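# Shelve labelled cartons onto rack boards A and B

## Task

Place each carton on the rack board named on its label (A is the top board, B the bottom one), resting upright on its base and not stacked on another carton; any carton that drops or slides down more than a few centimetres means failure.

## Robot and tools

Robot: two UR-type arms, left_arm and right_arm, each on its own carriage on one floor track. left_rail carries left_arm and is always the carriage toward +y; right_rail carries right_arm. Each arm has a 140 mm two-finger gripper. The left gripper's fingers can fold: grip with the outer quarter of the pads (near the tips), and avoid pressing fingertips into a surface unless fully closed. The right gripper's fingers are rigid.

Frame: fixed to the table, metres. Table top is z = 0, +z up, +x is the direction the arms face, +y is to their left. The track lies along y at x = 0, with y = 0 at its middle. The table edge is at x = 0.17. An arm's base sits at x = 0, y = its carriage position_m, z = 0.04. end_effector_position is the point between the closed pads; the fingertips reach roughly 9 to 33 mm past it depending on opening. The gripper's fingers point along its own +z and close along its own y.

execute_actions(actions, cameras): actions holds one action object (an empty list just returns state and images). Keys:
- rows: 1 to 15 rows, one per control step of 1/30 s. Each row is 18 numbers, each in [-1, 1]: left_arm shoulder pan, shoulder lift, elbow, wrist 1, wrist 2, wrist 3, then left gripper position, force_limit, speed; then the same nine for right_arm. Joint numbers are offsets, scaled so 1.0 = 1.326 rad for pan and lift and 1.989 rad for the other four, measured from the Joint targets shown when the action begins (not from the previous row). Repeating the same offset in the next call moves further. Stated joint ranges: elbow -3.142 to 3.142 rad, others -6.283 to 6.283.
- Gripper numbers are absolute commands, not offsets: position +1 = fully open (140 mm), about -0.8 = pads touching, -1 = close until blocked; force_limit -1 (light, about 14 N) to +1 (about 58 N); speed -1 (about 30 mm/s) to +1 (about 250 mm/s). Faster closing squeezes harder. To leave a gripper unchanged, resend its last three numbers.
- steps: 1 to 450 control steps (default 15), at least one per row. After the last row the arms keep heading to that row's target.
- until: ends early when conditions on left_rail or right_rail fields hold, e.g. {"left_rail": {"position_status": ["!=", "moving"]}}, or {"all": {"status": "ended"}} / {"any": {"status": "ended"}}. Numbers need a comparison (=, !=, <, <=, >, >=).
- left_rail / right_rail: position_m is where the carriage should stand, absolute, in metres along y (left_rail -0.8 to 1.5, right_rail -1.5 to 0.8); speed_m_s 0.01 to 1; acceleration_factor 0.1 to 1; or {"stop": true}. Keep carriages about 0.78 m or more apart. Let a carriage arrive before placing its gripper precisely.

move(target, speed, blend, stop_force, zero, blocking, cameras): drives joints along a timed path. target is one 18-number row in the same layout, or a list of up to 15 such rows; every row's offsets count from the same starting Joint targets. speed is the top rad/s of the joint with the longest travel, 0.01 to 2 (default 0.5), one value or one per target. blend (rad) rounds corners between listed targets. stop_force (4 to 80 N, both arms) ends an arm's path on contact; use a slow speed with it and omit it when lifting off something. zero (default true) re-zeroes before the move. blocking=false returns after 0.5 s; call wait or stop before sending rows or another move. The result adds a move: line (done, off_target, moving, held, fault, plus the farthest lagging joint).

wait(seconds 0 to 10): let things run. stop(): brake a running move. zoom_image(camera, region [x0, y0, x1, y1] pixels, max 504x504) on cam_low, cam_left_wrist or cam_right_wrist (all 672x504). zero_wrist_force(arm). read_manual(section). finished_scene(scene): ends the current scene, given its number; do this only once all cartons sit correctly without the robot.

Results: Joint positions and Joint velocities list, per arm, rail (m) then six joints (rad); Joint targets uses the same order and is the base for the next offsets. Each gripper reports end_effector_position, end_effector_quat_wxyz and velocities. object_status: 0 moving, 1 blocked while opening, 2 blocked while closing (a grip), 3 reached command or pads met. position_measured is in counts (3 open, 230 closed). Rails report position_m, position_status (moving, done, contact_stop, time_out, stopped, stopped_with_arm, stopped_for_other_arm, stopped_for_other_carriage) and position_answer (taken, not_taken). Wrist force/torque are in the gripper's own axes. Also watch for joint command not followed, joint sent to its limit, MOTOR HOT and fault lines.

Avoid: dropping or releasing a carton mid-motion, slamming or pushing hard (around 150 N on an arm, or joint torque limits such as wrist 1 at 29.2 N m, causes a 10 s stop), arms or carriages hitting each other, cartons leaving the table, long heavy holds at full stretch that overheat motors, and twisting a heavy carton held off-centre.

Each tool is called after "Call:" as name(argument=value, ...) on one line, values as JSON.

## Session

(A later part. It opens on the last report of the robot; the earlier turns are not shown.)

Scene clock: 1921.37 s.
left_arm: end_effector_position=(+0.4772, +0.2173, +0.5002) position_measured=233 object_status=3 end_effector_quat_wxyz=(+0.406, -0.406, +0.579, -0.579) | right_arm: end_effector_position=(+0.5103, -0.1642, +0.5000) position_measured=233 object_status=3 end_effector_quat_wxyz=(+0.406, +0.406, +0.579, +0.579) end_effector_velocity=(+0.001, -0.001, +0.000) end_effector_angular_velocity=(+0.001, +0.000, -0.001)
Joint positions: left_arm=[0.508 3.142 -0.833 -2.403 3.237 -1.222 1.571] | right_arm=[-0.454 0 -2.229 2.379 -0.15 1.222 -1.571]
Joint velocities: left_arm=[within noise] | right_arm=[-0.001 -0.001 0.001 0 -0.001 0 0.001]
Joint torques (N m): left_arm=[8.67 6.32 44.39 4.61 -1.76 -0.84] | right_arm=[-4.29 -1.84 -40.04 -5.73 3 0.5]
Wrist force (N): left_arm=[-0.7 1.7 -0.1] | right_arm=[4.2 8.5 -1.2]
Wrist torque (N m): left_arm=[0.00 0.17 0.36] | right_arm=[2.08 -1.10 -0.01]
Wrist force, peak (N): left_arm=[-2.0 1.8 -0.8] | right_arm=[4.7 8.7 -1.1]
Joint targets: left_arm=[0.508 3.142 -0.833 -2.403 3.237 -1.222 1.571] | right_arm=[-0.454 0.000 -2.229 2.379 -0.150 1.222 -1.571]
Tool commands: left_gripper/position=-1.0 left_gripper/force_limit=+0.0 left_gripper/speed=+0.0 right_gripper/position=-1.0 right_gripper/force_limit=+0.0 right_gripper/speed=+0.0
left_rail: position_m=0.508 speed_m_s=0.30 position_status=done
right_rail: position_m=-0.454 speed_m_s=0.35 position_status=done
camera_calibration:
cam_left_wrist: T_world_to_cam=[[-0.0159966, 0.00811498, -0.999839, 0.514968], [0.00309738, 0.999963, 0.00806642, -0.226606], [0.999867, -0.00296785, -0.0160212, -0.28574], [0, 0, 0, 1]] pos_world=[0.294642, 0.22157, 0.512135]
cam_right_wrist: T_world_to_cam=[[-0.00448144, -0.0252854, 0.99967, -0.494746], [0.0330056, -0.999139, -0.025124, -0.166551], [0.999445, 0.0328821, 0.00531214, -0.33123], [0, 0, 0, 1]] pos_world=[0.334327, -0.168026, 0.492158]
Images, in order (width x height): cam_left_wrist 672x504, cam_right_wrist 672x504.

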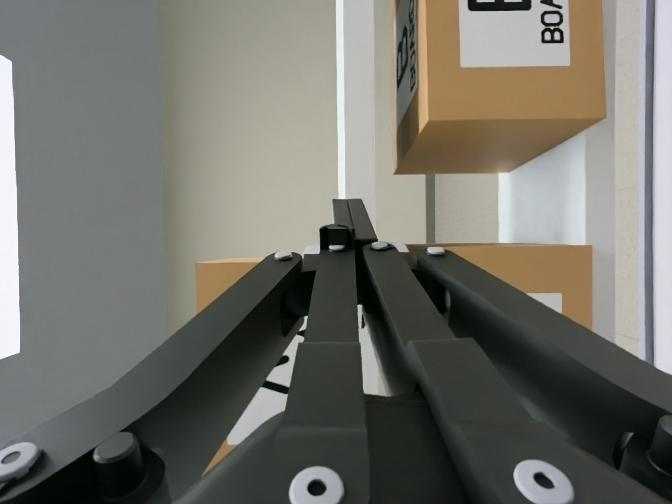

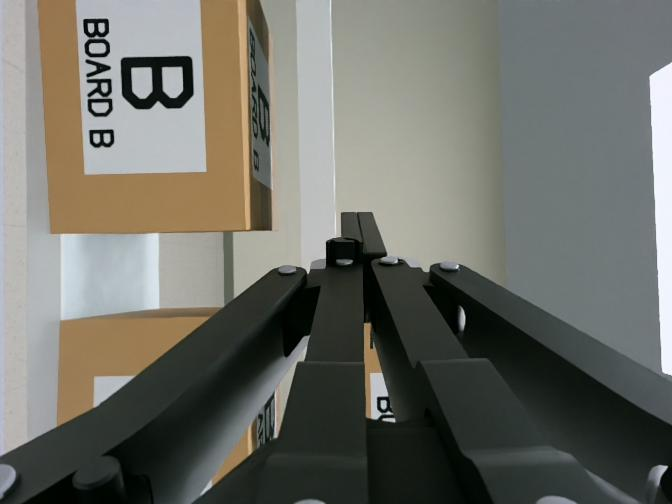

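Call:
move(target=[[0,-0.1559,-0.1568,0.2607,0,0,-1,0,0,0,0.1721,0.15,-0.2648,0,0,-1,0,0],[0,-0.4138,-0.2166,0.4925,0,0,-1,0,0,0,0.4126,0.2035,-0.4786,0,0,-1,0,0],[0,-0.6643,-0.2377,0.6805,0,0,-1,0,0,0,0.6243,0.2214,-0.6376,0,0,-1,0,0],[0,-0.8796,-0.2418,0.8282,0,0,-1,0,0,0,0.8016,0.2249,-0.7593,0,0,-1,0,0]], speed=0.5, blend=0.03, cameras=["cam_right_wrist","cam_left_wrist"])

Call:
execute_actions(actions=[{"left_rail":{"position_m":0.4775,"speed_m_s":0.03,"acceleration_factor":0.2},"right_rail":{"position_m":-0.4265,"speed_m_s":0.03,"acceleration_factor":0.2},"steps":120,"until":{"all":{"status":"ended"}}}], cameras=["cam_right_wrist","cam_left_wrist"])

Scene clock: 1934.63 s.
left_arm: end_effector_position=(+0.4775, +0.2173, +0.0951) position_measured=233 object_status=3 end_effector_quat_wxyz=(+0.406, -0.406, +0.579, -0.579) | right_arm: end_effector_position=(+0.5103, -0.1643, +0.0950) position_measured=233 object_status=3 end_effector_quat_wxyz=(+0.406, +0.406, +0.579, +0.579)
Joint positions: left_arm=[0.507 3.142 -1.999 -2.884 4.884 -1.222 1.571] | right_arm=[-0.455 0 -1.167 2.827 -1.66 1.222 -1.571]
Joint velocities: within noise
Joint torques (N m): left_arm=[9.49 16.4 -14.97 6.82 -1.79 -0.61] | right_arm=[3.06 -27.54 9.14 -7.09 2.86 0.71]
Wrist force (N): left_arm=[-1.0 1.8 -0.1] | right_arm=[3.8 8.5 -1.1]
Wrist torque (N m): left_arm=[0.01 0.23 0.35] | right_arm=[2.16 -1.03 0.03]
Wrist force, peak (N): left_arm=[-0.6 2.6 -1.1] | right_arm=[4.3 10.7 -1.5]
Joint targets: left_arm=[0.508 3.142 -1.999 -2.884 4.884 -1.222 1.571] | right_arm=[-0.454 0.000 -1.167 2.827 -1.660 1.222 -1.571]
left_rail: position_m=0.507 position_m_goal=0.508 speed_m_s=0.30 position_status=done
right_rail: position_m=-0.455 position_m_goal=-0.454 speed_m_s=0.35 position_status=done
move: done
camera_calibration:
cam_left_wrist: T_world_to_cam=[[-0.0159743, 0.00811483, -0.999839, 0.109942], [0.00309699, 0.999963, 0.00806635, -0.223327], [0.999868, -0.00296764, -0.0159988, -0.292491], [0, 0, 0, 1]] pos_world=[0.294901, 0.221559, 0.107046]
cam_right_wrist: T_world_to_cam=[[-0.00449765, -0.0252853, 0.99967, -0.0897963], [0.0330061, -0.999139, -0.0251234, -0.176797], [0.999445, 0.0328822, 0.00532835, -0.329014], [0, 0, 0, 1]] pos_world=[0.334263, -0.168097, 0.087078]
Images, in order (width x height): cam_left_wrist 672x504, cam_right_wrist 672x504.

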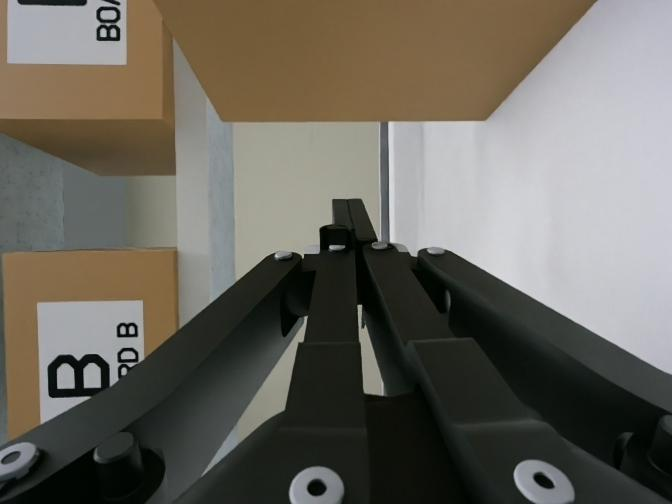

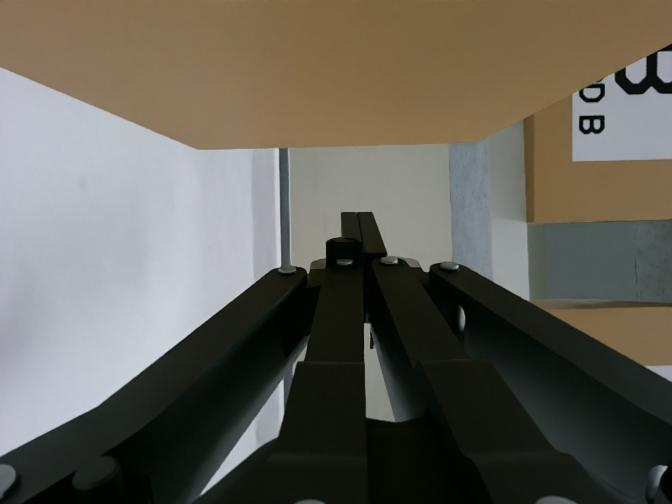

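Scene clock: 1936.07 s.
left_arm: end_effector_position=(+0.4775, +0.1873, +0.0951) position_measured=233 object_status=3 end_effector_quat_wxyz=(+0.406, -0.406, +0.579, -0.579) | right_arm: end_effector_position=(+0.5103, -0.1363, +0.0949) position_measured=233 object_status=3 end_effector_quat_wxyz=(+0.406, +0.406, +0.579, +0.579)
Joint positions: left_arm=[0.478 3.142 -1.999 -2.884 4.884 -1.222 1.571] | right_arm=[-0.427 0 -1.167 2.827 -1.66 1.222 -1.571]
Joint velocities: within noise
Joint torques (N m): left_arm=[9.44 15.1 -12.33 6.09 -1.46 -0.27] | right_arm=[4.42 -22.95 5.66 -6.95 2.77 0.44]
Wrist force (N): left_arm=[-0.8 1.8 -0.2] | right_arm=[3.7 8.6 -1.0]
Wrist torque (N m): left_arm=[0.02 0.20 0.36] | right_arm=[2.18 -1.02 0.03]
Wrist force, peak (N): left_arm=[-0.9 2.2 -0.2] | right_arm=[4.1 8.7 -0.9]
Joint targets: left_arm=[0.477 3.142 -1.999 -2.884 4.884 -1.222 1.571] | right_arm=[-0.426 0.000 -1.167 2.827 -1.660 1.222 -1.571]
Tool commands: left_gripper/position=-1.0 left_gripper/force_limit=+0.0 left_gripper/speed=+0.0 right_gripper/position=-1.0 right_gripper/force_limit=+0.0 right_gripper/speed=+0.0
left_rail: position_m=0.478 position_m_goal=0.477 speed_m_s=0.03 position_status=done
right_rail: position_m=-0.427 position_m_goal=-0.426 speed_m_s=0.03 position_status=done
camera_calibration:
cam_left_wrist: T_world_to_cam=[[-0.0160034, 0.00811482, -0.999839, 0.110154], [0.00309755, 0.999963, 0.00806625, -0.193364], [0.999867, -0.00296797, -0.0160279, -0.29257], [0, 0, 0, 1]] pos_world=[0.294893, 0.191595, 0.107007]
cam_right_wrist: T_world_to_cam=[[-0.00447398, -0.0252853, 0.99967, -0.0890592], [0.0330053, -0.999139, -0.0251242, -0.148844], [0.999445, 0.032882, 0.00530468, -0.329925], [0, 0, 0, 1]] pos_world=[0.334256, -0.14012, 0.0870404]
Images, in order (width x height): cam_left_wrist 672x504, cam_right_wrist 672x504.

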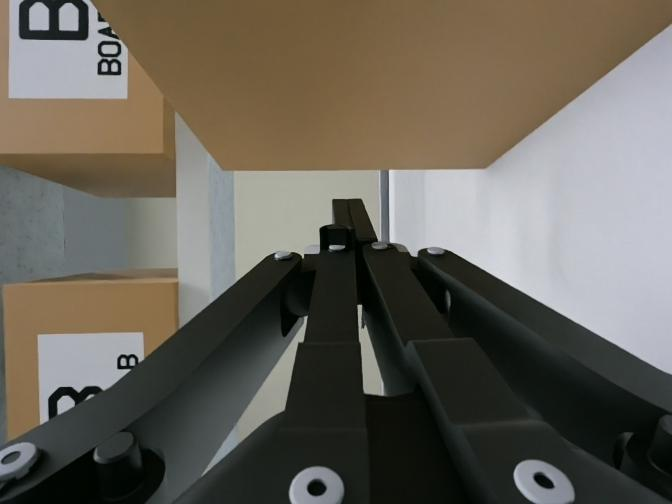

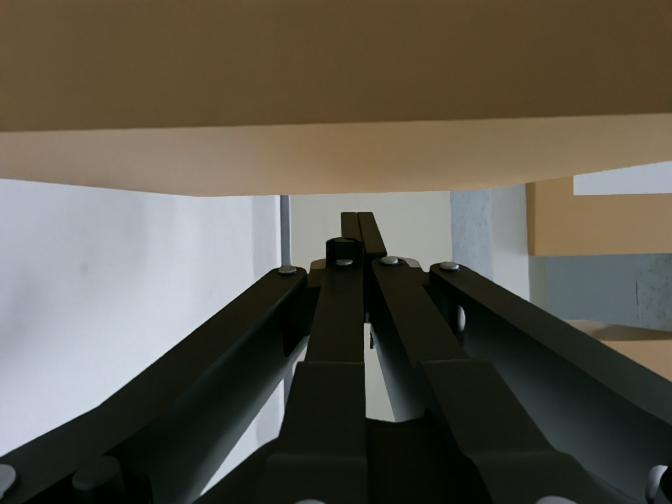

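Call:
execute_actions(actions=[{"left_rail":{"position_m":0.4645,"speed_m_s":0.02},"right_rail":{"position_m":-0.4175,"speed_m_s":0.015},"steps":120,"until":{"all":{"status":"ended"}}}], cameras=["cam_right_wrist","cam_left_wrist"])

Scene clock: 1941.90 s.
left_arm: end_effector_position=(+0.4775, +0.1743, +0.0951) position_measured=233 object_status=3 end_effector_quat_wxyz=(+0.406, -0.406, +0.579, -0.579) | right_arm: end_effector_position=(+0.5103, -0.1272, +0.0949) position_measured=233 object_status=3 end_effector_quat_wxyz=(+0.406, +0.406, +0.579, +0.579)
Joint positions: left_arm=[0.465 3.142 -1.999 -2.884 4.884 -1.222 1.571] | right_arm=[-0.417 0 -1.167 2.827 -1.66 1.222 -1.571]
Joint velocities: within noise
Joint torques (N m): left_arm=[10.35 15.89 -5.02 5.06 -1.56 -0.66] | right_arm=[10.12 -24.98 -2.66 -5.92 2.77 0.5]
Wrist force (N): left_arm=[-0.9 1.7 -0.1] | right_arm=[3.9 8.3 -0.8]
Wrist torque (N m): left_arm=[0.01 0.21 0.35] | right_arm=[2.10 -1.05 0.04]
Wrist force, peak (N): left_arm=[-0.5 2.3 -0.3] | right_arm=[3.9 8.7 -0.9]
Joint targets: left_arm=[0.465 3.142 -1.999 -2.884 4.884 -1.222 1.571] | right_arm=[-0.417 0.000 -1.167 2.827 -1.660 1.222 -1.571]
Tool commands: left_gripper/position=-1.0 left_gripper/force_limit=+0.0 left_gripper/speed=+0.0 right_gripper/position=-1.0 right_gripper/force_limit=+0.0 right_gripper/speed=+0.0
left_rail: position_m=0.465 speed_m_s=0.02 position_status=done
right_rail: position_m=-0.417 speed_m_s=0.01 position_status=done
camera_calibration:
cam_left_wrist: T_world_to_cam=[[-0.0160035, 0.00811484, -0.999839, 0.11026], [0.00309723, 0.999963, 0.00806626, -0.180338], [0.999867, -0.00296764, -0.0160281, -0.292609], [0, 0, 0, 1]] pos_world=[0.294893, 0.178568, 0.107007]
cam_right_wrist: T_world_to_cam=[[-0.00447387, -0.0252853, 0.99967, -0.0888309], [0.0330058, -0.999139, -0.0251242, -0.139822], [0.999445, 0.0328825, 0.00530458, -0.330222], [0, 0, 0, 1]] pos_world=[0.334256, -0.13109, 0.0870404]
Images, in order (width x height): cam_left_wrist 672x504, cam_right_wrist 672x504.

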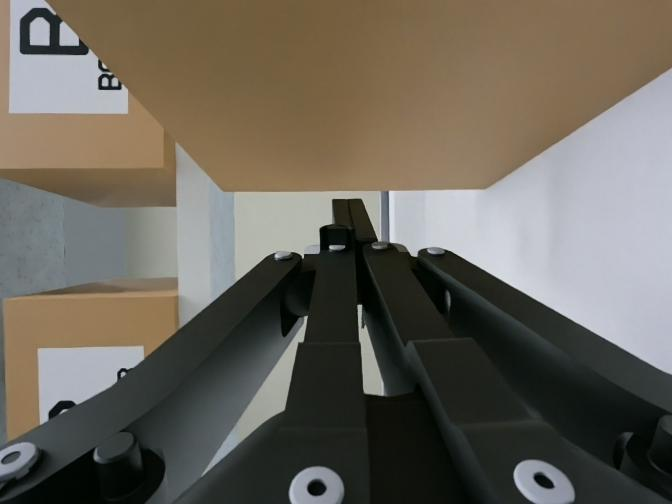

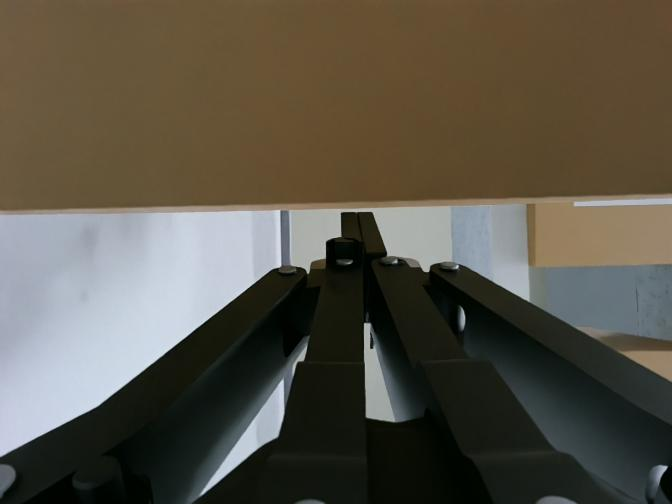

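Call:
execute_actions(actions=[{"left_rail":{"position_m":0.4585,"speed_m_s":0.015},"right_rail":{"position_m":-0.4145,"speed_m_s":0.01},"steps":120,"until":{"all":{"status":"ended"}}}], cameras=[])

Call:
execute_actions(actions=[{"left_rail":{"position_m":0.4555,"speed_m_s":0.01},"right_rail":{"position_m":-0.4125,"speed_m_s":0.01},"steps":120,"until":{"all":{"status":"ended"}}}], cameras=["cam_right_wrist","cam_left_wrist"])

Scene clock: 1947.37 s.
left_arm: end_effector_position=(+0.4775, +0.1683, +0.0951) position_measured=233 object_status=3 end_effector_quat_wxyz=(+0.406, -0.406, +0.579, -0.579) | right_arm: end_effector_position=(+0.5103, -0.1243, +0.0949) position_measured=233 object_status=3 end_effector_quat_wxyz=(+0.406, +0.406, +0.579, +0.579)
Joint positions: left_arm=[0.458 3.142 -1.999 -2.884 4.884 -1.222 1.571] | right_arm=[-0.415 0 -1.167 2.827 -1.66 1.222 -1.571]
Joint velocities: within noise
Joint torques (N m): left_arm=[9.97 15 1.71 3.77 -1.66 -0.8] | right_arm=[10.62 -25.59 -5.1 -5.01 -0.71 0.57]
Wrist force (N): left_arm=[-0.5 1.7 -0.3] | right_arm=[-4.9 9.2 -4.3]
Wrist torque (N m): left_arm=[0.02 0.14 0.36] | right_arm=[2.12 -1.21 0.03]
Wrist force, peak (N): left_arm=[-0.8 2.3 0.1] | right_arm=[-4.9 9.2 -4.3]
Joint targets: left_arm=[0.459 3.142 -1.999 -2.884 4.884 -1.222 1.571] | right_arm=[-0.414 0.000 -1.167 2.827 -1.660 1.222 -1.571]
Tool commands: left_gripper/position=-1.0 left_gripper/force_limit=+0.0 left_gripper/speed=+0.0 right_gripper/position=-1.0 right_gripper/force_limit=+0.0 right_gripper/speed=+0.0
left_rail: position_m=0.458 position_m_goal=0.459 speed_m_s=0.01 position_status=done
right_rail: position_m=-0.415 position_m_goal=-0.414 speed_m_s=0.01 position_status=done
No camera images: "cameras" was empty.

Scene clock: 1947.97 s.
left_arm: end_effector_position=(+0.4775, +0.1652, +0.0951) position_measured=233 object_status=3 end_effector_quat_wxyz=(+0.406, -0.406, +0.579, -0.579) | right_arm: end_effector_position=(+0.5103, -0.1222, +0.0949) position_measured=233 object_status=3 end_effector_quat_wxyz=(+0.406, +0.406, +0.579, +0.579)
Joint positions: left_arm=[0.455 3.142 -1.999 -2.884 4.884 -1.222 1.571] | right_arm=[-0.412 0 -1.167 2.827 -1.66 1.222 -1.571]
Joint velocities: within noise
Joint torques (N m): left_arm=[10.55 17.96 4.71 3.85 -1.04 -0.57] | right_arm=[10.44 -23.92 -2.59 -4.79 -4.8 0.81]
Wrist force (N): left_arm=[-0.7 1.8 0.1] | right_arm=[-4.8 7.8 -1.0]
Wrist torque (N m): left_arm=[0.02 0.16 0.35] | right_arm=[2.15 -1.27 0.03]
Wrist force, peak (N): left_arm=[-0.9 2.1 -0.4] | right_arm=[-5.2 8.9 -2.7]
Joint targets: left_arm=[0.456 3.142 -1.999 -2.884 4.884 -1.222 1.571] | right_arm=[-0.413 0.000 -1.167 2.827 -1.660 1.222 -1.571]
Tool commands: left_gripper/position=-1.0 left_gripper/force_limit=+0.0 left_gripper/speed=+0.0 right_gripper/position=-1.0 right_gripper/force_limit=+0.0 right_gripper/speed=+0.0
left_rail: position_m=0.455 position_m_goal=0.456 speed_m_s=0.01 position_status=done
right_rail: position_m=-0.412 position_m_goal=-0.413 speed_m_s=0.01 position_status=done
camera_calibration:
cam_left_wrist: T_world_to_cam=[[-0.0160034, 0.00811466, -0.999839, 0.110333], [0.00309743, 0.999963, 0.00806609, -0.171314], [0.999867, -0.00296785, -0.0160279, -0.292636], [0, 0, 0, 1]] pos_world=[0.294894, 0.169543, 0.107007]
cam_right_wrist: T_world_to_cam=[[-0.00449654, -0.0252852, 0.99967, -0.0886983], [0.0329454, -0.999141, -0.0251236, -0.134787], [0.999447, 0.0328215, 0.0053257, -0.330418], [0, 0, 0, 1]] pos_world=[0.334277, -0.126069, 0.0870424]
Images, in order (width x height): cam_left_wrist 672x504, cam_right_wrist 672x504.

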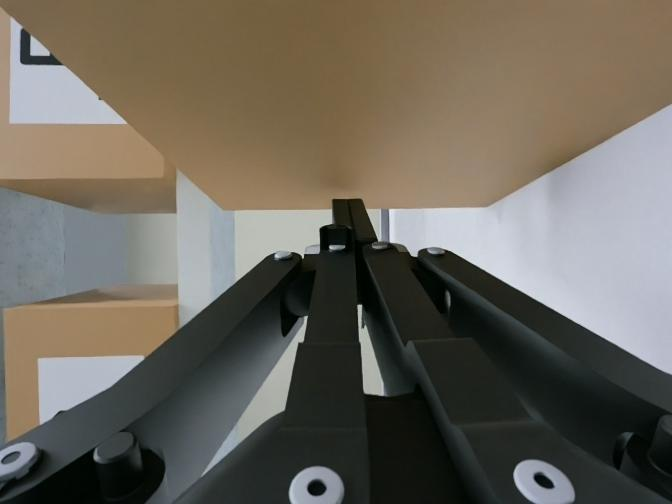

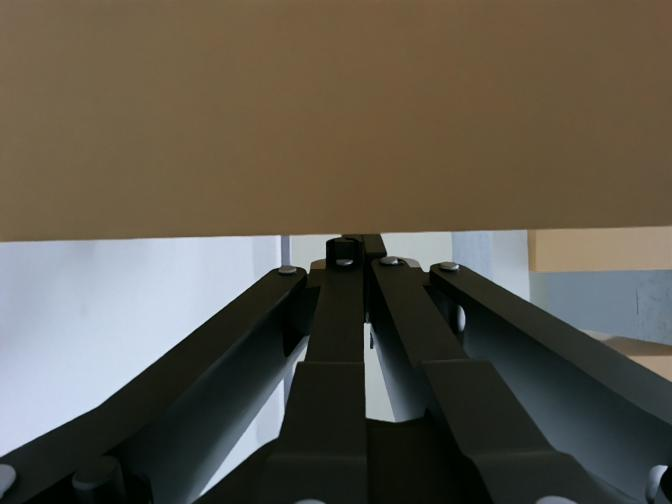

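Call:
execute_actions(actions=[{"left_rail":{"position_m":0.4535,"speed_m_s":0.01},"steps":120,"until":{"all":{"status":"ended"}}}], cameras=[])

Call:
execute_actions(actions=[{"left_rail":{"position_m":0.4515,"speed_m_s":0.01},"steps":120,"until":{"all":{"status":"ended"}}}], cameras=["cam_left_wrist"])

Scene clock: 1954.57 s.
left_arm: end_effector_position=(+0.4775, +0.1633, +0.0951) position_measured=233 object_status=3 end_effector_quat_wxyz=(+0.406, -0.406, +0.579, -0.579) | right_arm: end_effector_position=(+0.5103, -0.1222, +0.0949) position_measured=233 object_status=3 end_effector_quat_wxyz=(+0.406, +0.406, +0.579, +0.579)
Joint positions: left_arm=[0.454 3.142 -1.999 -2.884 4.884 -1.222 1.571] | right_arm=[-0.412 0 -1.167 2.827 -1.66 1.222 -1.571]
Joint velocities: within noise
Joint torques (N m): left_arm=[10.53 18.39 4.74 2.73 -1.3 -0.92] | right_arm=[9.46 -26.74 11.37 -3.81 -6.51 0.45]
Wrist force (N): left_arm=[-0.7 1.6 -0.4] | right_arm=[-4.6 8.3 -1.0]
Wrist torque (N m): left_arm=[0.00 0.17 0.36] | right_arm=[2.13 -1.29 0.02]
Wrist force, peak (N): left_arm=[-1.1 2.0 0.0] | right_arm=[-4.7 8.7 -0.7]
Joint targets: left_arm=[0.453 3.142 -1.999 -2.884 4.884 -1.222 1.571] | right_arm=[-0.413 0.000 -1.167 2.827 -1.660 1.222 -1.571]
Tool commands: left_gripper/position=-1.0 left_gripper/force_limit=+0.0 left_gripper/speed=+0.0 right_gripper/position=-1.0 right_gripper/force_limit=+0.0 right_gripper/speed=+0.0
left_rail: position_m=0.454 position_m_goal=0.453 speed_m_s=0.01 position_status=done
right_rail: position_m=-0.412 position_m_goal=-0.413 speed_m_s=0.01 position_status=done
No camera images: "cameras" was empty.

Scene clock: 1955.07 s.
left_arm: end_effector_position=(+0.4775, +0.1612, +0.0951) position_measured=233 object_status=3 end_effector_quat_wxyz=(+0.406, -0.406, +0.579, -0.579) | right_arm: end_effector_position=(+0.5103, -0.1222, +0.0949) position_measured=233 object_status=3 end_effector_quat_wxyz=(+0.406, +0.406, +0.579, +0.579)
Joint positions: left_arm=[0.451 3.142 -1.999 -2.884 4.884 -1.222 1.571] | right_arm=[-0.412 0 -1.167 2.827 -1.66 1.222 -1.571]
Joint velocities: within noise
Joint torques (N m): left_arm=[9.1 17.58 4.78 2.15 -1.37 -0.55] | right_arm=[9.93 -26.83 10.53 -3.67 -6.52 0.48]
Wrist force (N): left_arm=[-0.8 2.0 -0.4] | right_arm=[-4.9 7.6 -0.2]
Wrist torque (N m): left_arm=[0.06 0.19 0.35] | right_arm=[2.16 -1.27 0.03]
Wrist force, peak (N): left_arm=[-1.0 1.9 -0.4] | right_arm=[-4.9 8.7 -0.7]
Joint targets: left_arm=[0.452 3.142 -1.999 -2.884 4.884 -1.222 1.571] | right_arm=[-0.413 0.000 -1.167 2.827 -1.660 1.222 -1.571]
Tool commands: left_gripper/position=-1.0 left_gripper/force_limit=+0.0 left_gripper/speed=+0.0 right_gripper/position=-1.0 right_gripper/force_limit=+0.0 right_gripper/speed=+0.0
left_rail: position_m=0.451 position_m_goal=0.452 speed_m_s=0.01 position_status=done
right_rail: position_m=-0.412 position_m_goal=-0.413 speed_m_s=0.01 position_status=done
camera_calibration:
cam_left_wrist: T_world_to_cam=[[-0.0159958, 0.00811473, -0.999839, 0.110364], [0.00309719, 0.999963, 0.00806619, -0.167305], [0.999867, -0.00296767, -0.0160203, -0.292654], [0, 0, 0, 1]] pos_world=[0.294899, 0.165535, 0.107007]
Images, in order (width x height): cam_left_wrist 672x504.

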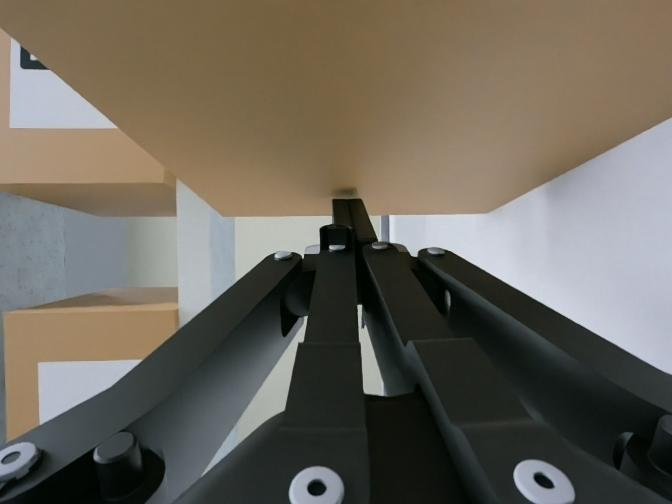

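Call:
execute_actions(actions=[{"left_rail":{"position_m":0.4490,"speed_m_s":0.01},"steps":120,"until":{"all":{"status":"ended"}}}], cameras=[])

Call:
execute_actions(actions=[{"left_rail":{"position_m":0.4470,"speed_m_s":0.01},"steps":120,"until":{"all":{"status":"ended"}}}], cameras=["cam_left_wrist","cam_right_wrist"])

Scene clock: 1958.97 s.
left_arm: end_effector_position=(+0.4775, +0.1589, +0.0951) position_measured=233 object_status=3 end_effector_quat_wxyz=(+0.406, -0.406, +0.579, -0.579) | right_arm: end_effector_position=(+0.5103, -0.1223, +0.0949) position_measured=233 object_status=3 end_effector_quat_wxyz=(+0.406, +0.406, +0.579, +0.579)
Joint positions: left_arm=[0.449 3.142 -1.999 -2.884 4.884 -1.222 1.571] | right_arm=[-0.413 0 -1.167 2.827 -1.66 1.222 -1.571]
Joint velocities: within noise
Joint torques (N m): left_arm=[4.81 18.52 3.66 1.31 3.23 -0.49] | right_arm=[10.61 -27.66 9.53 -2.8 -6.49 0.57]
Wrist force (N): left_arm=[-14.6 0.7 -10.4] | right_arm=[-5.8 8.1 -2.5]
Wrist torque (N m): left_arm=[0.06 -0.26 0.34] | right_arm=[2.19 -1.31 0.02]
Wrist force, peak (N): left_arm=[-14.6 0.7 -10.4] | right_arm=[-5.7 8.8 -2.8]
Joint targets: left_arm=[0.449 3.142 -1.999 -2.884 4.884 -1.222 1.571] | right_arm=[-0.413 0.000 -1.167 2.827 -1.660 1.222 -1.571]
Tool commands: left_gripper/position=-1.0 left_gripper/force_limit=+0.0 left_gripper/speed=+0.0 right_gripper/position=-1.0 right_gripper/force_limit=+0.0 right_gripper/speed=+0.0
left_rail: position_m=0.449 speed_m_s=0.01 position_status=done
right_rail: position_m=-0.413 speed_m_s=0.01 position_status=done
No camera images: "cameras" was empty.

Scene clock: 1959.47 s.
left_arm: end_effector_position=(+0.4775, +0.1569, +0.0951) position_measured=233 object_status=3 end_effector_quat_wxyz=(+0.406, -0.406, +0.579, -0.579) | right_arm: end_effector_position=(+0.5103, -0.1223, +0.0949) position_measured=233 object_status=3 end_effector_quat_wxyz=(+0.406, +0.406, +0.579, +0.579)
Joint positions: left_arm=[0.447 3.142 -1.999 -2.884 4.884 -1.222 1.571] | right_arm=[-0.413 0 -1.167 2.827 -1.66 1.222 -1.571]
Joint velocities: within noise
Joint torques (N m): left_arm=[-6.47 19.64 3.97 1.09 8.56 -0.38] | right_arm=[10.26 -26.35 7.52 -2.42 -6.58 0.47]
Wrist force (N): left_arm=[-28.8 0.6 -12.4] | right_arm=[-16.4 8.6 -7.5]
Wrist torque (N m): left_arm=[0.09 -0.77 0.34] | right_arm=[2.16 -1.48 0.04]
Wrist force, peak (N): left_arm=[-28.8 0.6 -12.4] | right_arm=[-16.3 9.1 -7.8]
Joint targets: left_arm=[0.447 3.142 -1.999 -2.884 4.884 -1.222 1.571] | right_arm=[-0.413 0.000 -1.167 2.827 -1.660 1.222 -1.571]
Tool commands: left_gripper/position=-1.0 left_gripper/force_limit=+0.0 left_gripper/speed=+0.0 right_gripper/position=-1.0 right_gripper/force_limit=+0.0 right_gripper/speed=+0.0
left_rail: position_m=0.447 speed_m_s=0.01 position_status=done
right_rail: position_m=-0.413 speed_m_s=0.01 position_status=done
camera_calibration:
cam_left_wrist: T_world_to_cam=[[-0.0159986, 0.0081122, -0.999839, 0.110401], [0.0029436, 0.999963, 0.00806611, -0.162854], [0.999868, -0.00281408, -0.0160219, -0.292717], [0, 0, 0, 1]] pos_world=[0.294924, 0.161129, 0.107007]
cam_right_wrist: T_world_to_cam=[[-0.00446763, -0.0252853, 0.99967, -0.088708], [0.0330081, -0.999139, -0.0251243, -0.134906], [0.999445, 0.032885, 0.00529841, -0.330378], [0, 0, 0, 1]] pos_world=[0.334251, -0.126169, 0.0870398]
Images, in order (width x height): cam_left_wrist 672x504, cam_right_wrist 672x504.

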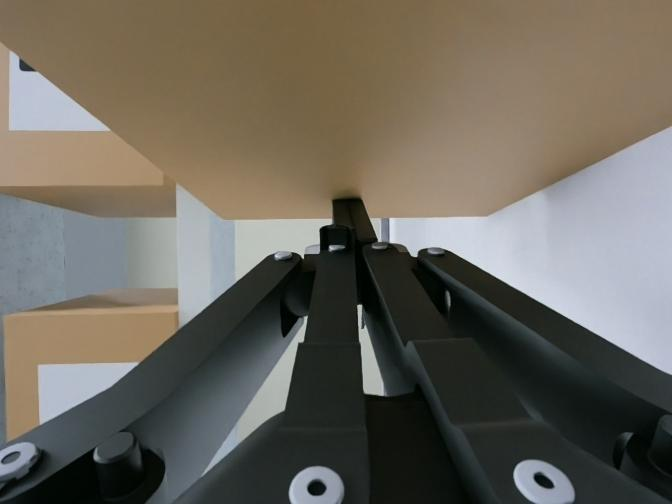

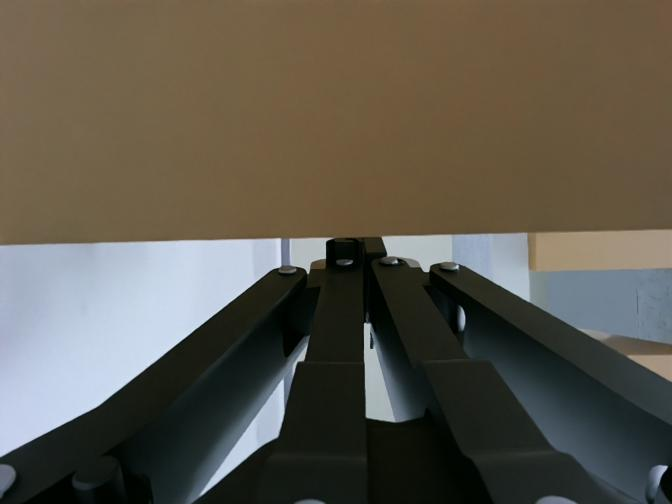

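Call:
execute_actions(actions=[], cameras=["cam_low"])

Scene clock: 1986.17 s.
left_arm: end_effector_position=(+0.4775, +0.1568, +0.0951) position_measured=233 object_status=3 end_effector_quat_wxyz=(+0.406, -0.406, +0.579, -0.579) | right_arm: end_effector_position=(+0.5103, -0.1222, +0.0949) position_measured=233 object_status=3 end_effector_quat_wxyz=(+0.406, +0.406, +0.579, +0.579)
Joint positions: left_arm=[0.447 3.142 -1.999 -2.884 4.884 -1.222 1.571] | right_arm=[-0.412 0 -1.167 2.827 -1.66 1.222 -1.571]
Joint velocities: within noise
Joint torques (N m): left_arm=[-29.75 19.75 3.08 1.16 15.64 -0.54] | right_arm=[10.22 -27 -4.88 -1.86 -6.49 0.54]
Wrist force (N): left_arm=[-29.4 -0.6 -13.5] | right_arm=[-16.9 9.8 -9.1]
Wrist torque (N m): left_arm=[0.01 -0.77 0.34] | right_arm=[2.19 -1.55 0.03]
Wrist force, peak (N): left_arm=[-29.8 0.6 -13.1] | right_arm=[-16.9 9.8 -9.1]
Joint targets: left_arm=[0.447 3.142 -1.999 -2.884 4.884 -1.222 1.571] | right_arm=[-0.413 0.000 -1.167 2.827 -1.660 1.222 -1.571]
Tool commands: left_gripper/position=-1.0 left_gripper/force_limit=+0.0 left_gripper/speed=+0.0 right_gripper/position=-1.0 right_gripper/force_limit=+0.0 right_gripper/speed=+0.0
left_rail: position_m=0.447 speed_m_s=0.01 position_status=done
right_rail: position_m=-0.412 position_m_goal=-0.413 speed_m_s=0.01 position_status=done
Images, in order (width x height): cam_low 672x504.

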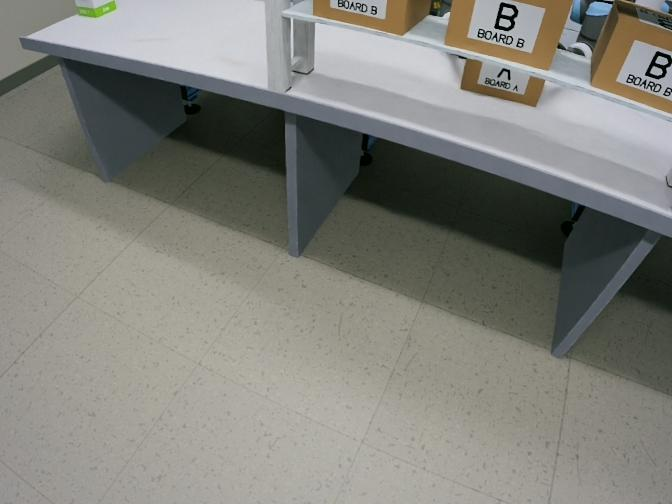

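Call:
execute_actions(actions=[{"left_rail":{"position_m":0.4462,"speed_m_s":0.01},"right_rail":{"position_m":-0.4119,"speed_m_s":0.01},"steps":60,"until":{"all":{"status":"ended"}}}], cameras=[])

Call:
move(target=[0,0.0183,0.029,-0.0415,0,0,-1,0,0,0,0,0,0,0,0,-1,0,0], speed=0.03)

Scene clock: 1999.23 s.
left_arm: end_effector_position=(+0.4775, +0.1560, +0.0951) position_measured=233 object_status=3 end_effector_quat_wxyz=(+0.406, -0.406, +0.579, -0.579) end_effector_velocity=(-0.001, -0.001, -0.001) end_effector_angular_velocity=(+0.000, +0.003, +0.000) | right_arm: end_effector_position=(+0.5103, -0.1217, +0.0949) position_measured=233 object_status=3 end_effector_quat_wxyz=(+0.406, +0.406, +0.579, +0.579)
Joint positions: left_arm=[0.446 3.142 -1.999 -2.884 4.884 -1.222 1.571] | right_arm=[-0.412 0 -1.167 2.827 -1.66 1.222 -1.571]
Joint velocities: left_arm=[-0.001 0 -0.002 -0.001 0 0.001 0] | right_arm=[within noise]
Joint torques (N m): left_arm=[-27.38 21.36 0.65 0.82 15.75 -0.14] | right_arm=[10.4 -27.06 -5.11 -0.88 -6.43 0.66]
Wrist force (N): left_arm=[-36.8 -1.0 -18.0] | right_arm=[-26.9 9.4 -11.3]
Wrist torque (N m): left_arm=[0.05 -1.02 0.33] | right_arm=[2.12 -1.74 0.04]
Wrist force, peak (N): left_arm=[-37.9 -0.4 -19.5] | right_arm=[-26.9 9.4 -11.3]
Joint targets: left_arm=[0.446 3.142 -1.999 -2.884 4.884 -1.222 1.571] | right_arm=[-0.412 0.000 -1.167 2.827 -1.660 1.222 -1.571]
Tool commands: left_gripper/position=-1.0 left_gripper/force_limit=+0.0 left_gripper/speed=+0.0 right_gripper/position=-1.0 right_gripper/force_limit=+0.0 right_gripper/speed=+0.0
left_rail: position_m=0.446 speed_m_s=0.01 position_status=done
right_rail: position_m=-0.412 speed_m_s=0.01 position_status=done
No camera images: "cameras" was empty.

Scene clock: 2002.30 s.
left_arm: end_effector_position=(+0.5102, +0.1559, +0.0948) position_measured=233 object_status=3 end_effector_quat_wxyz=(+0.406, -0.406, +0.579, -0.579) | right_arm: end_effector_position=(+0.5103, -0.1217, +0.0949) position_measured=233 object_status=3 end_effector_quat_wxyz=(+0.406, +0.406, +0.579, +0.579)
Joint positions: left_arm=[0.446 3.142 -1.975 -2.827 4.802 -1.222 1.571] | right_arm=[-0.412 0 -1.167 2.827 -1.66 1.222 -1.571]
Joint velocities: within noise
Joint torques (N m): left_arm=[-27.44 51.24 14.45 -0.67 15.77 -0.62] | right_arm=[17.62 -28.85 8.69 -0.41 -10.64 0.45]
Wrist force (N): left_arm=[-46.8 -6.9 -26.8] | right_arm=[-48.4 9.7 -19.8]
Wrist torque (N m): left_arm=[0.21 -1.30 0.23] | right_arm=[2.10 -2.25 0.06]
Wrist force, peak (N): left_arm=[-46.9 -7.9 -27.6] | right_arm=[-48.2 10.7 -20.4]
Joint targets: left_arm=[0.446 3.142 -1.975 -2.827 4.802 -1.222 1.571] | right_arm=[-0.412 0.000 -1.167 2.827 -1.660 1.222 -1.571]
left_rail: position_m=0.446 speed_m_s=0.01 position_status=done
right_rail: position_m=-0.412 speed_m_s=0.01 position_status=done
move: done
camera_calibration:
cam_left_wrist: T_world_to_cam=[[-0.016597, 0.00811444, -0.999829, 0.110968], [0.00310253, 0.999963, 0.00806402, -0.162119], [0.999857, -0.00296817, -0.0166215, -0.325293], [0, 0, 0, 1]] pos_world=[0.327591, 0.160247, 0.10685]
cam_right_wrist: T_world_to_cam=[[-0.00447902, -0.0252852, 0.99967, -0.0886883], [0.0329853, -0.99914, -0.025124, -0.134239], [0.999446, 0.0328619, 0.00530921, -0.330416], [0, 0, 0, 1]] pos_world=[0.334264, -0.125508, 0.0870407]

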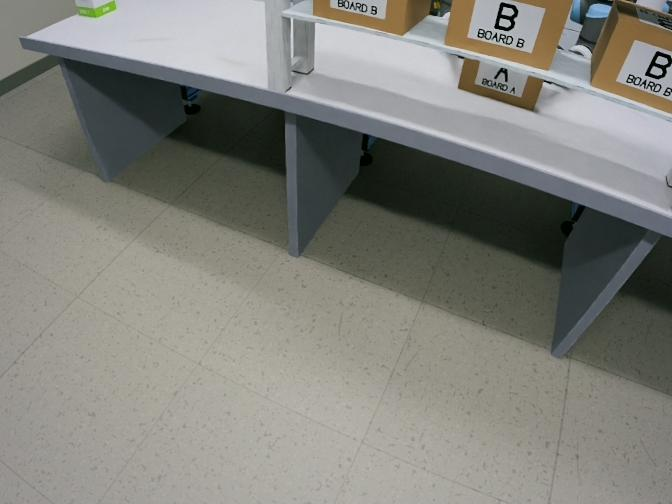

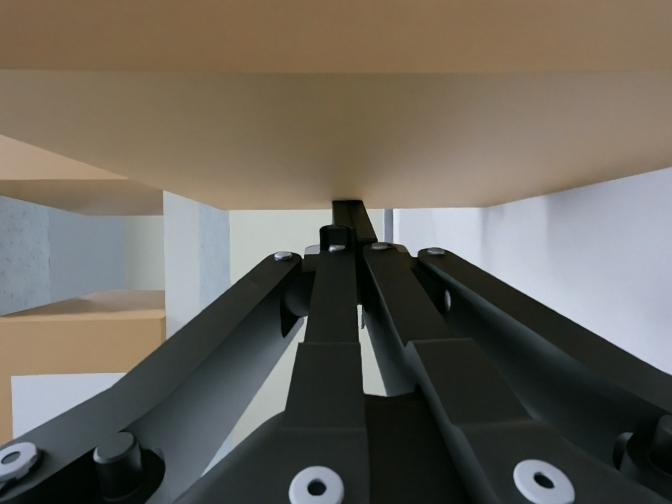

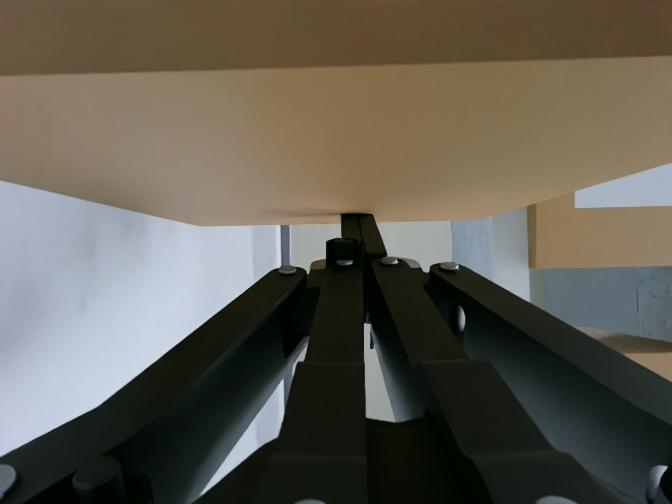

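Call:
move(target=[0,0.0064,0.0264,-0.0307,0,0,-1,0,0,0,-0.0064,-0.0264,0.0307,0,0,-1,0,0], speed=0.03)

Scene clock: 2021.27 s.
left_arm: end_effector_position=(+0.5402, +0.1560, +0.0947) position_measured=233 object_status=3 end_effector_quat_wxyz=(+0.406, -0.406, +0.579, -0.579) | right_arm: end_effector_position=(+0.5402, -0.1217, +0.0949) position_measured=233 object_status=3 end_effector_quat_wxyz=(+0.406, +0.406, +0.579, +0.579)
Joint positions: left_arm=[0.446 3.142 -1.967 -2.774 4.741 -1.222 1.571] | right_arm=[-0.412 0 -1.175 2.774 -1.599 1.222 -1.571]
Joint velocities: within noise
Joint torques (N m): left_arm=[-28.67 57.47 16.32 -1.23 15.55 -0.49] | right_arm=[31.72 -48.72 -11.96 0.51 -19.86 0.5]
Wrist force (N): left_arm=[-47.1 -6.8 -24.8] | right_arm=[-44.2 11.4 -23.1]
Wrist torque (N m): left_arm=[0.26 -1.36 0.24] | right_arm=[2.04 -2.08 0.04]
Wrist force, peak (N): left_arm=[-48.0 -7.4 -25.8] | right_arm=[-48.8 11.0 -20.5]
Joint targets: left_arm=[0.446 3.142 -1.967 -2.774 4.741 -1.222 1.571] | right_arm=[-0.412 0.000 -1.175 2.774 -1.599 1.222 -1.571]
left_rail: position_m=0.446 speed_m_s=0.01 position_status=done
right_rail: position_m=-0.412 speed_m_s=0.01 position_status=done
move: done
camera_calibration:
cam_left_wrist: T_world_to_cam=[[-0.0166632, 0.00811445, -0.999828, 0.111454], [0.00310268, 0.999963, 0.00806383, -0.162258], [0.999856, -0.00296778, -0.0166877, -0.355262], [0, 0, 0, 1]] pos_world=[0.357572, 0.160293, 0.106815]
cam_right_wrist: T_world_to_cam=[[-0.00439992, -0.0252852, 0.999671, -0.0885525], [0.0329833, -0.99914, -0.0251266, -0.13522], [0.999446, 0.0328618, 0.00523012, -0.360303], [0, 0, 0, 1]] pos_world=[0.364174, -0.125503, 0.0870102]

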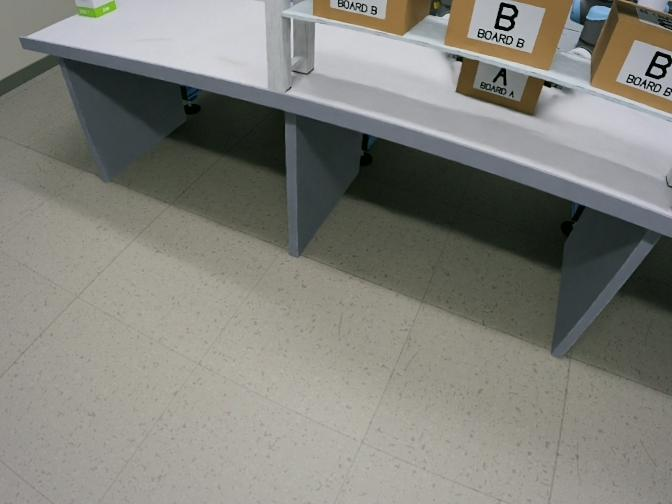

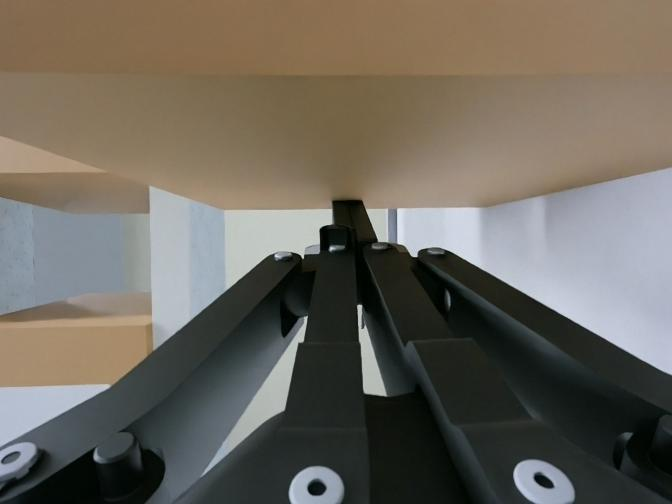

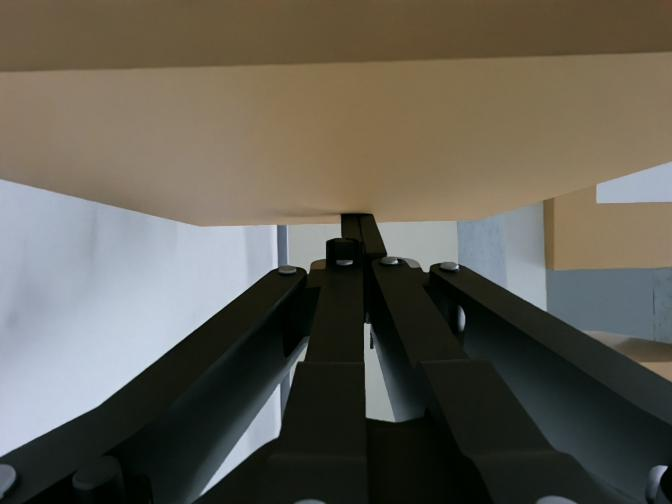

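Call:
execute_actions(actions=[{"left_rail":{"position_m":0.476,"speed_m_s":0.02},"right_rail":{"position_m":-0.442,"speed_m_s":0.02},"steps":150,"until":{"all":{"status":"ended"}}}], cameras=[])

Call:
move(target=[0,-0.0198,-0.0502,0.0634,0,0,-1,0,0,0,0.0198,0.0502,-0.0634,0,0,-1,0,0], speed=0.2, cameras=["cam_left_wrist","cam_right_wrist"])

Scene clock: 2030.30 s.
left_arm: end_effector_position=(+0.5403, +0.1858, +0.0947) position_measured=233 object_status=3 end_effector_quat_wxyz=(+0.406, -0.406, +0.579, -0.579) | right_arm: end_effector_position=(+0.5403, -0.1517, +0.0949) position_measured=233 object_status=3 end_effector_quat_wxyz=(+0.406, +0.406, +0.579, +0.579)
Joint positions: left_arm=[0.476 3.142 -1.967 -2.774 4.741 -1.222 1.571] | right_arm=[-0.442 0 -1.175 2.774 -1.599 1.222 -1.571]
Joint velocities: within noise
Joint torques (N m): left_arm=[11.3 53.39 -0.11 4.74 -1.71 -0.2] | right_arm=[-13.64 -47.59 5.81 0.19 2.77 0.56]
Wrist force (N): left_arm=[-0.9 2.0 -0.3] | right_arm=[4.6 6.2 -1.1]
Wrist torque (N m): left_arm=[0.06 0.21 0.34] | right_arm=[1.64 -1.19 0.01]
Wrist force, peak (N): left_arm=[-47.3 -7.8 -25.1] | right_arm=[-44.7 11.1 -23.4]
Joint targets: left_arm=[0.476 3.142 -1.967 -2.774 4.741 -1.222 1.571] | right_arm=[-0.442 0.000 -1.175 2.774 -1.599 1.222 -1.571]
Tool commands: left_gripper/position=-1.0 left_gripper/force_limit=+0.0 left_gripper/speed=+0.0 right_gripper/position=-1.0 right_gripper/force_limit=+0.0 right_gripper/speed=+0.0
left_rail: position_m=0.476 speed_m_s=0.02 position_status=done
right_rail: position_m=-0.442 speed_m_s=0.02 position_status=done
No camera images: "cameras" was empty.

Scene clock: 2031.43 s.
left_arm: end_effector_position=(+0.4834, +0.1858, +0.0949) position_measured=233 object_status=3 end_effector_quat_wxyz=(+0.406, -0.406, +0.579, -0.579) | right_arm: end_effector_position=(+0.4834, -0.1517, +0.0950) position_measured=233 object_status=3 end_effector_quat_wxyz=(+0.406, +0.406, +0.579, +0.579)
Joint positions: left_arm=[0.476 3.142 -1.993 -2.874 4.866 -1.222 1.571] | right_arm=[-0.442 0 -1.149 2.874 -1.725 1.222 -1.571]
Joint velocities: within noise
Joint torques (N m): left_arm=[9.64 18.03 -16.67 6.44 -1.73 -0.1] | right_arm=[-11.65 -22.6 11.62 -7.1 2.89 0.27]
Wrist force (N): left_arm=[-0.9 1.7 -0.2] | right_arm=[4.2 6.5 -1.2]
Wrist torque (N m): left_arm=[-0.01 0.21 0.35] | right_arm=[1.68 -1.15 0.01]
Wrist force, peak (N): left_arm=[-1.4 1.9 1.2] | right_arm=[4.7 6.8 -1.8]
Joint targets: left_arm=[0.476 3.142 -1.993 -2.874 4.867 -1.222 1.571] | right_arm=[-0.442 0.000 -1.149 2.874 -1.725 1.222 -1.571]
left_rail: position_m=0.476 speed_m_s=0.02 position_status=done
right_rail: position_m=-0.442 speed_m_s=0.02 position_status=done
move: done
camera_calibration:
cam_left_wrist: T_world_to_cam=[[-0.0166407, 0.00811449, -0.999829, 0.110437], [0.0031027, 0.999963, 0.00806393, -0.191858], [0.999857, -0.00296798, -0.0166652, -0.298409], [0, 0, 0, 1]] pos_world=[0.300799, 0.190069, 0.106993]
cam_right_wrist: T_world_to_cam=[[-0.0044314, -0.0252854, 0.99967, -0.0897132], [0.0330032, -0.999139, -0.0251256, -0.163408], [0.999445, 0.0328809, 0.00526208, -0.302571], [0, 0, 0, 1]] pos_world=[0.307398, -0.155587, 0.08717]
Images, in order (width x height): cam_left_wrist 672x504, cam_right_wrist 672x504.

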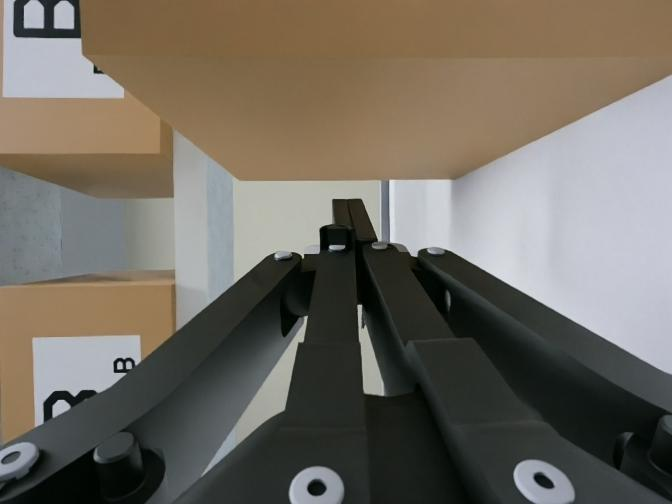

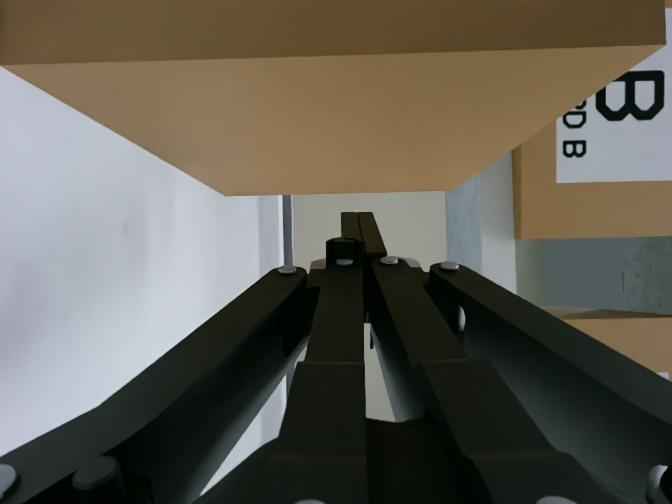

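Call:
execute_actions(actions=[{"left_rail":{"position_m":0.4495,"speed_m_s":0.015},"right_rail":{"position_m":-0.4155,"speed_m_s":0.015},"steps":120,"until":{"all":{"status":"ended"}}}], cameras=[])

Call:
execute_actions(actions=[{"left_rail":{"position_m":0.4475,"speed_m_s":0.01},"right_rail":{"position_m":-0.4135,"speed_m_s":0.01},"steps":60,"until":{"all":{"status":"ended"}}}], cameras=[])

Scene clock: 2047.40 s.
left_arm: end_effector_position=(+0.4833, +0.1593, +0.0949) position_measured=233 object_status=3 end_effector_quat_wxyz=(+0.406, -0.406, +0.579, -0.579) | right_arm: end_effector_position=(+0.4833, -0.1253, +0.0950) position_measured=233 object_status=3 end_effector_quat_wxyz=(+0.406, +0.406, +0.579, +0.579)
Joint positions: left_arm=[0.45 3.142 -1.993 -2.874 4.867 -1.222 1.571] | right_arm=[-0.416 0 -1.149 2.874 -1.725 1.222 -1.571]
Joint velocities: within noise
Joint torques (N m): left_arm=[7.69 15.05 -7.45 5.2 1.69 0.13] | right_arm=[-3.35 -22.98 2.65 -6.11 2.31 0.39]
Wrist force (N): left_arm=[-10.3 1.5 -7.4] | right_arm=[1.0 6.0 -3.6]
Wrist torque (N m): left_arm=[0.05 -0.05 0.34] | right_arm=[1.67 -1.18 0.01]
Wrist force, peak (N): left_arm=[-10.3 1.5 -7.4] | right_arm=[1.3 7.4 -4.0]
Joint targets: left_arm=[0.449 3.142 -1.993 -2.874 4.867 -1.222 1.571] | right_arm=[-0.415 0.000 -1.149 2.874 -1.725 1.222 -1.571]
Tool commands: left_gripper/position=-1.0 left_gripper/force_limit=+0.0 left_gripper/speed=+0.0 right_gripper/position=-1.0 right_gripper/force_limit=+0.0 right_gripper/speed=+0.0
left_rail: position_m=0.450 position_m_goal=0.449 speed_m_s=0.01 position_status=done
right_rail: position_m=-0.416 position_m_goal=-0.415 speed_m_s=0.01 position_status=done
No camera images: "cameras" was empty.

Scene clock: 2047.93 s.
left_arm: end_effector_position=(+0.4833, +0.1574, +0.0949) position_measured=233 object_status=3 end_effector_quat_wxyz=(+0.406, -0.406, +0.579, -0.579) | right_arm: end_effector_position=(+0.4833, -0.1233, +0.0950) position_measured=233 object_status=3 end_effector_quat_wxyz=(+0.406, +0.406, +0.579, +0.579)
Joint positions: left_arm=[0.448 3.142 -1.993 -2.874 4.867 -1.223 1.571] | right_arm=[-0.414 0 -1.149 2.874 -1.725 1.223 -1.571]
Joint velocities: within noise
Joint torques (N m): left_arm=[-8.98 15.61 -6.44 5.23 7.48 0.29] | right_arm=[-2.34 -21.07 1.75 -5.92 -7.64 0.26]
Wrist force (N): left_arm=[-31.6 0.0 -17.6] | right_arm=[-23.1 7.9 -17.5]
Wrist torque (N m): left_arm=[0.14 -0.83 0.32] | right_arm=[1.56 -1.73 0.03]
Wrist force, peak (N): left_arm=[-31.6 0.0 -17.6] | right_arm=[-22.8 9.1 -17.8]
Joint targets: left_arm=[0.448 3.142 -1.993 -2.874 4.867 -1.222 1.571] | right_arm=[-0.413 0.000 -1.149 2.874 -1.725 1.222 -1.571]
Tool commands: left_gripper/position=-1.0 left_gripper/force_limit=+0.0 left_gripper/speed=+0.0 right_gripper/position=-1.0 right_gripper/force_limit=+0.0 right_gripper/speed=+0.0
left_rail: position_m=0.448 speed_m_s=0.01 position_status=done
right_rail: position_m=-0.414 position_m_goal=-0.413 speed_m_s=0.01 position_status=done
No camera images: "cameras" was empty.

Call:
execute_actions(actions=[{"left_rail":{"position_m":0.4457,"speed_m_s":0.01},"right_rail":{"position_m":-0.4117,"speed_m_s":0.01},"steps":60,"until":{"all":{"status":"ended"}}}], cameras=[])

Scene clock: 2052.17 s.
left_arm: end_effector_position=(+0.4833, +0.1555, +0.0949) position_measured=233 object_status=3 end_effector_quat_wxyz=(+0.406, -0.406, +0.579, -0.579) | right_arm: end_effector_position=(+0.4833, -0.1215, +0.0950) position_measured=233 object_status=3 end_effector_quat_wxyz=(+0.406, +0.406, +0.579, +0.579)
Joint positions: left_arm=[0.446 3.142 -1.993 -2.874 4.867 -1.222 1.571] | right_arm=[-0.412 0 -1.149 2.874 -1.725 1.222 -1.571]
Joint velocities: within noise
Joint torques (N m): left_arm=[-30.3 16.1 0.1 4.35 17.01 0.11] | right_arm=[13.75 -23.48 -4.3 -5.15 -15.45 0.28]
Wrist force (N): left_arm=[-55.9 -1.7 -25.3] | right_arm=[-49.2 10.0 -24.9]
Wrist torque (N m): left_arm=[0.12 -1.70 0.32] | right_arm=[1.65 -2.33 0.05]
Wrist force, peak (N): left_arm=[-55.9 -1.7 -25.3] | right_arm=[-49.2 10.0 -24.9]
Joint targets: left_arm=[0.446 3.142 -1.993 -2.874 4.867 -1.222 1.571] | right_arm=[-0.412 0.000 -1.149 2.874 -1.725 1.222 -1.571]
Tool commands: left_gripper/position=-1.0 left_gripper/force_limit=+0.0 left_gripper/speed=+0.0 right_gripper/position=-1.0 right_gripper/force_limit=+0.0 right_gripper/speed=+0.0
left_rail: position_m=0.446 speed_m_s=0.01 position_status=done
right_rail: position_m=-0.412 speed_m_s=0.01 position_status=done
No camera images: "cameras" was empty.


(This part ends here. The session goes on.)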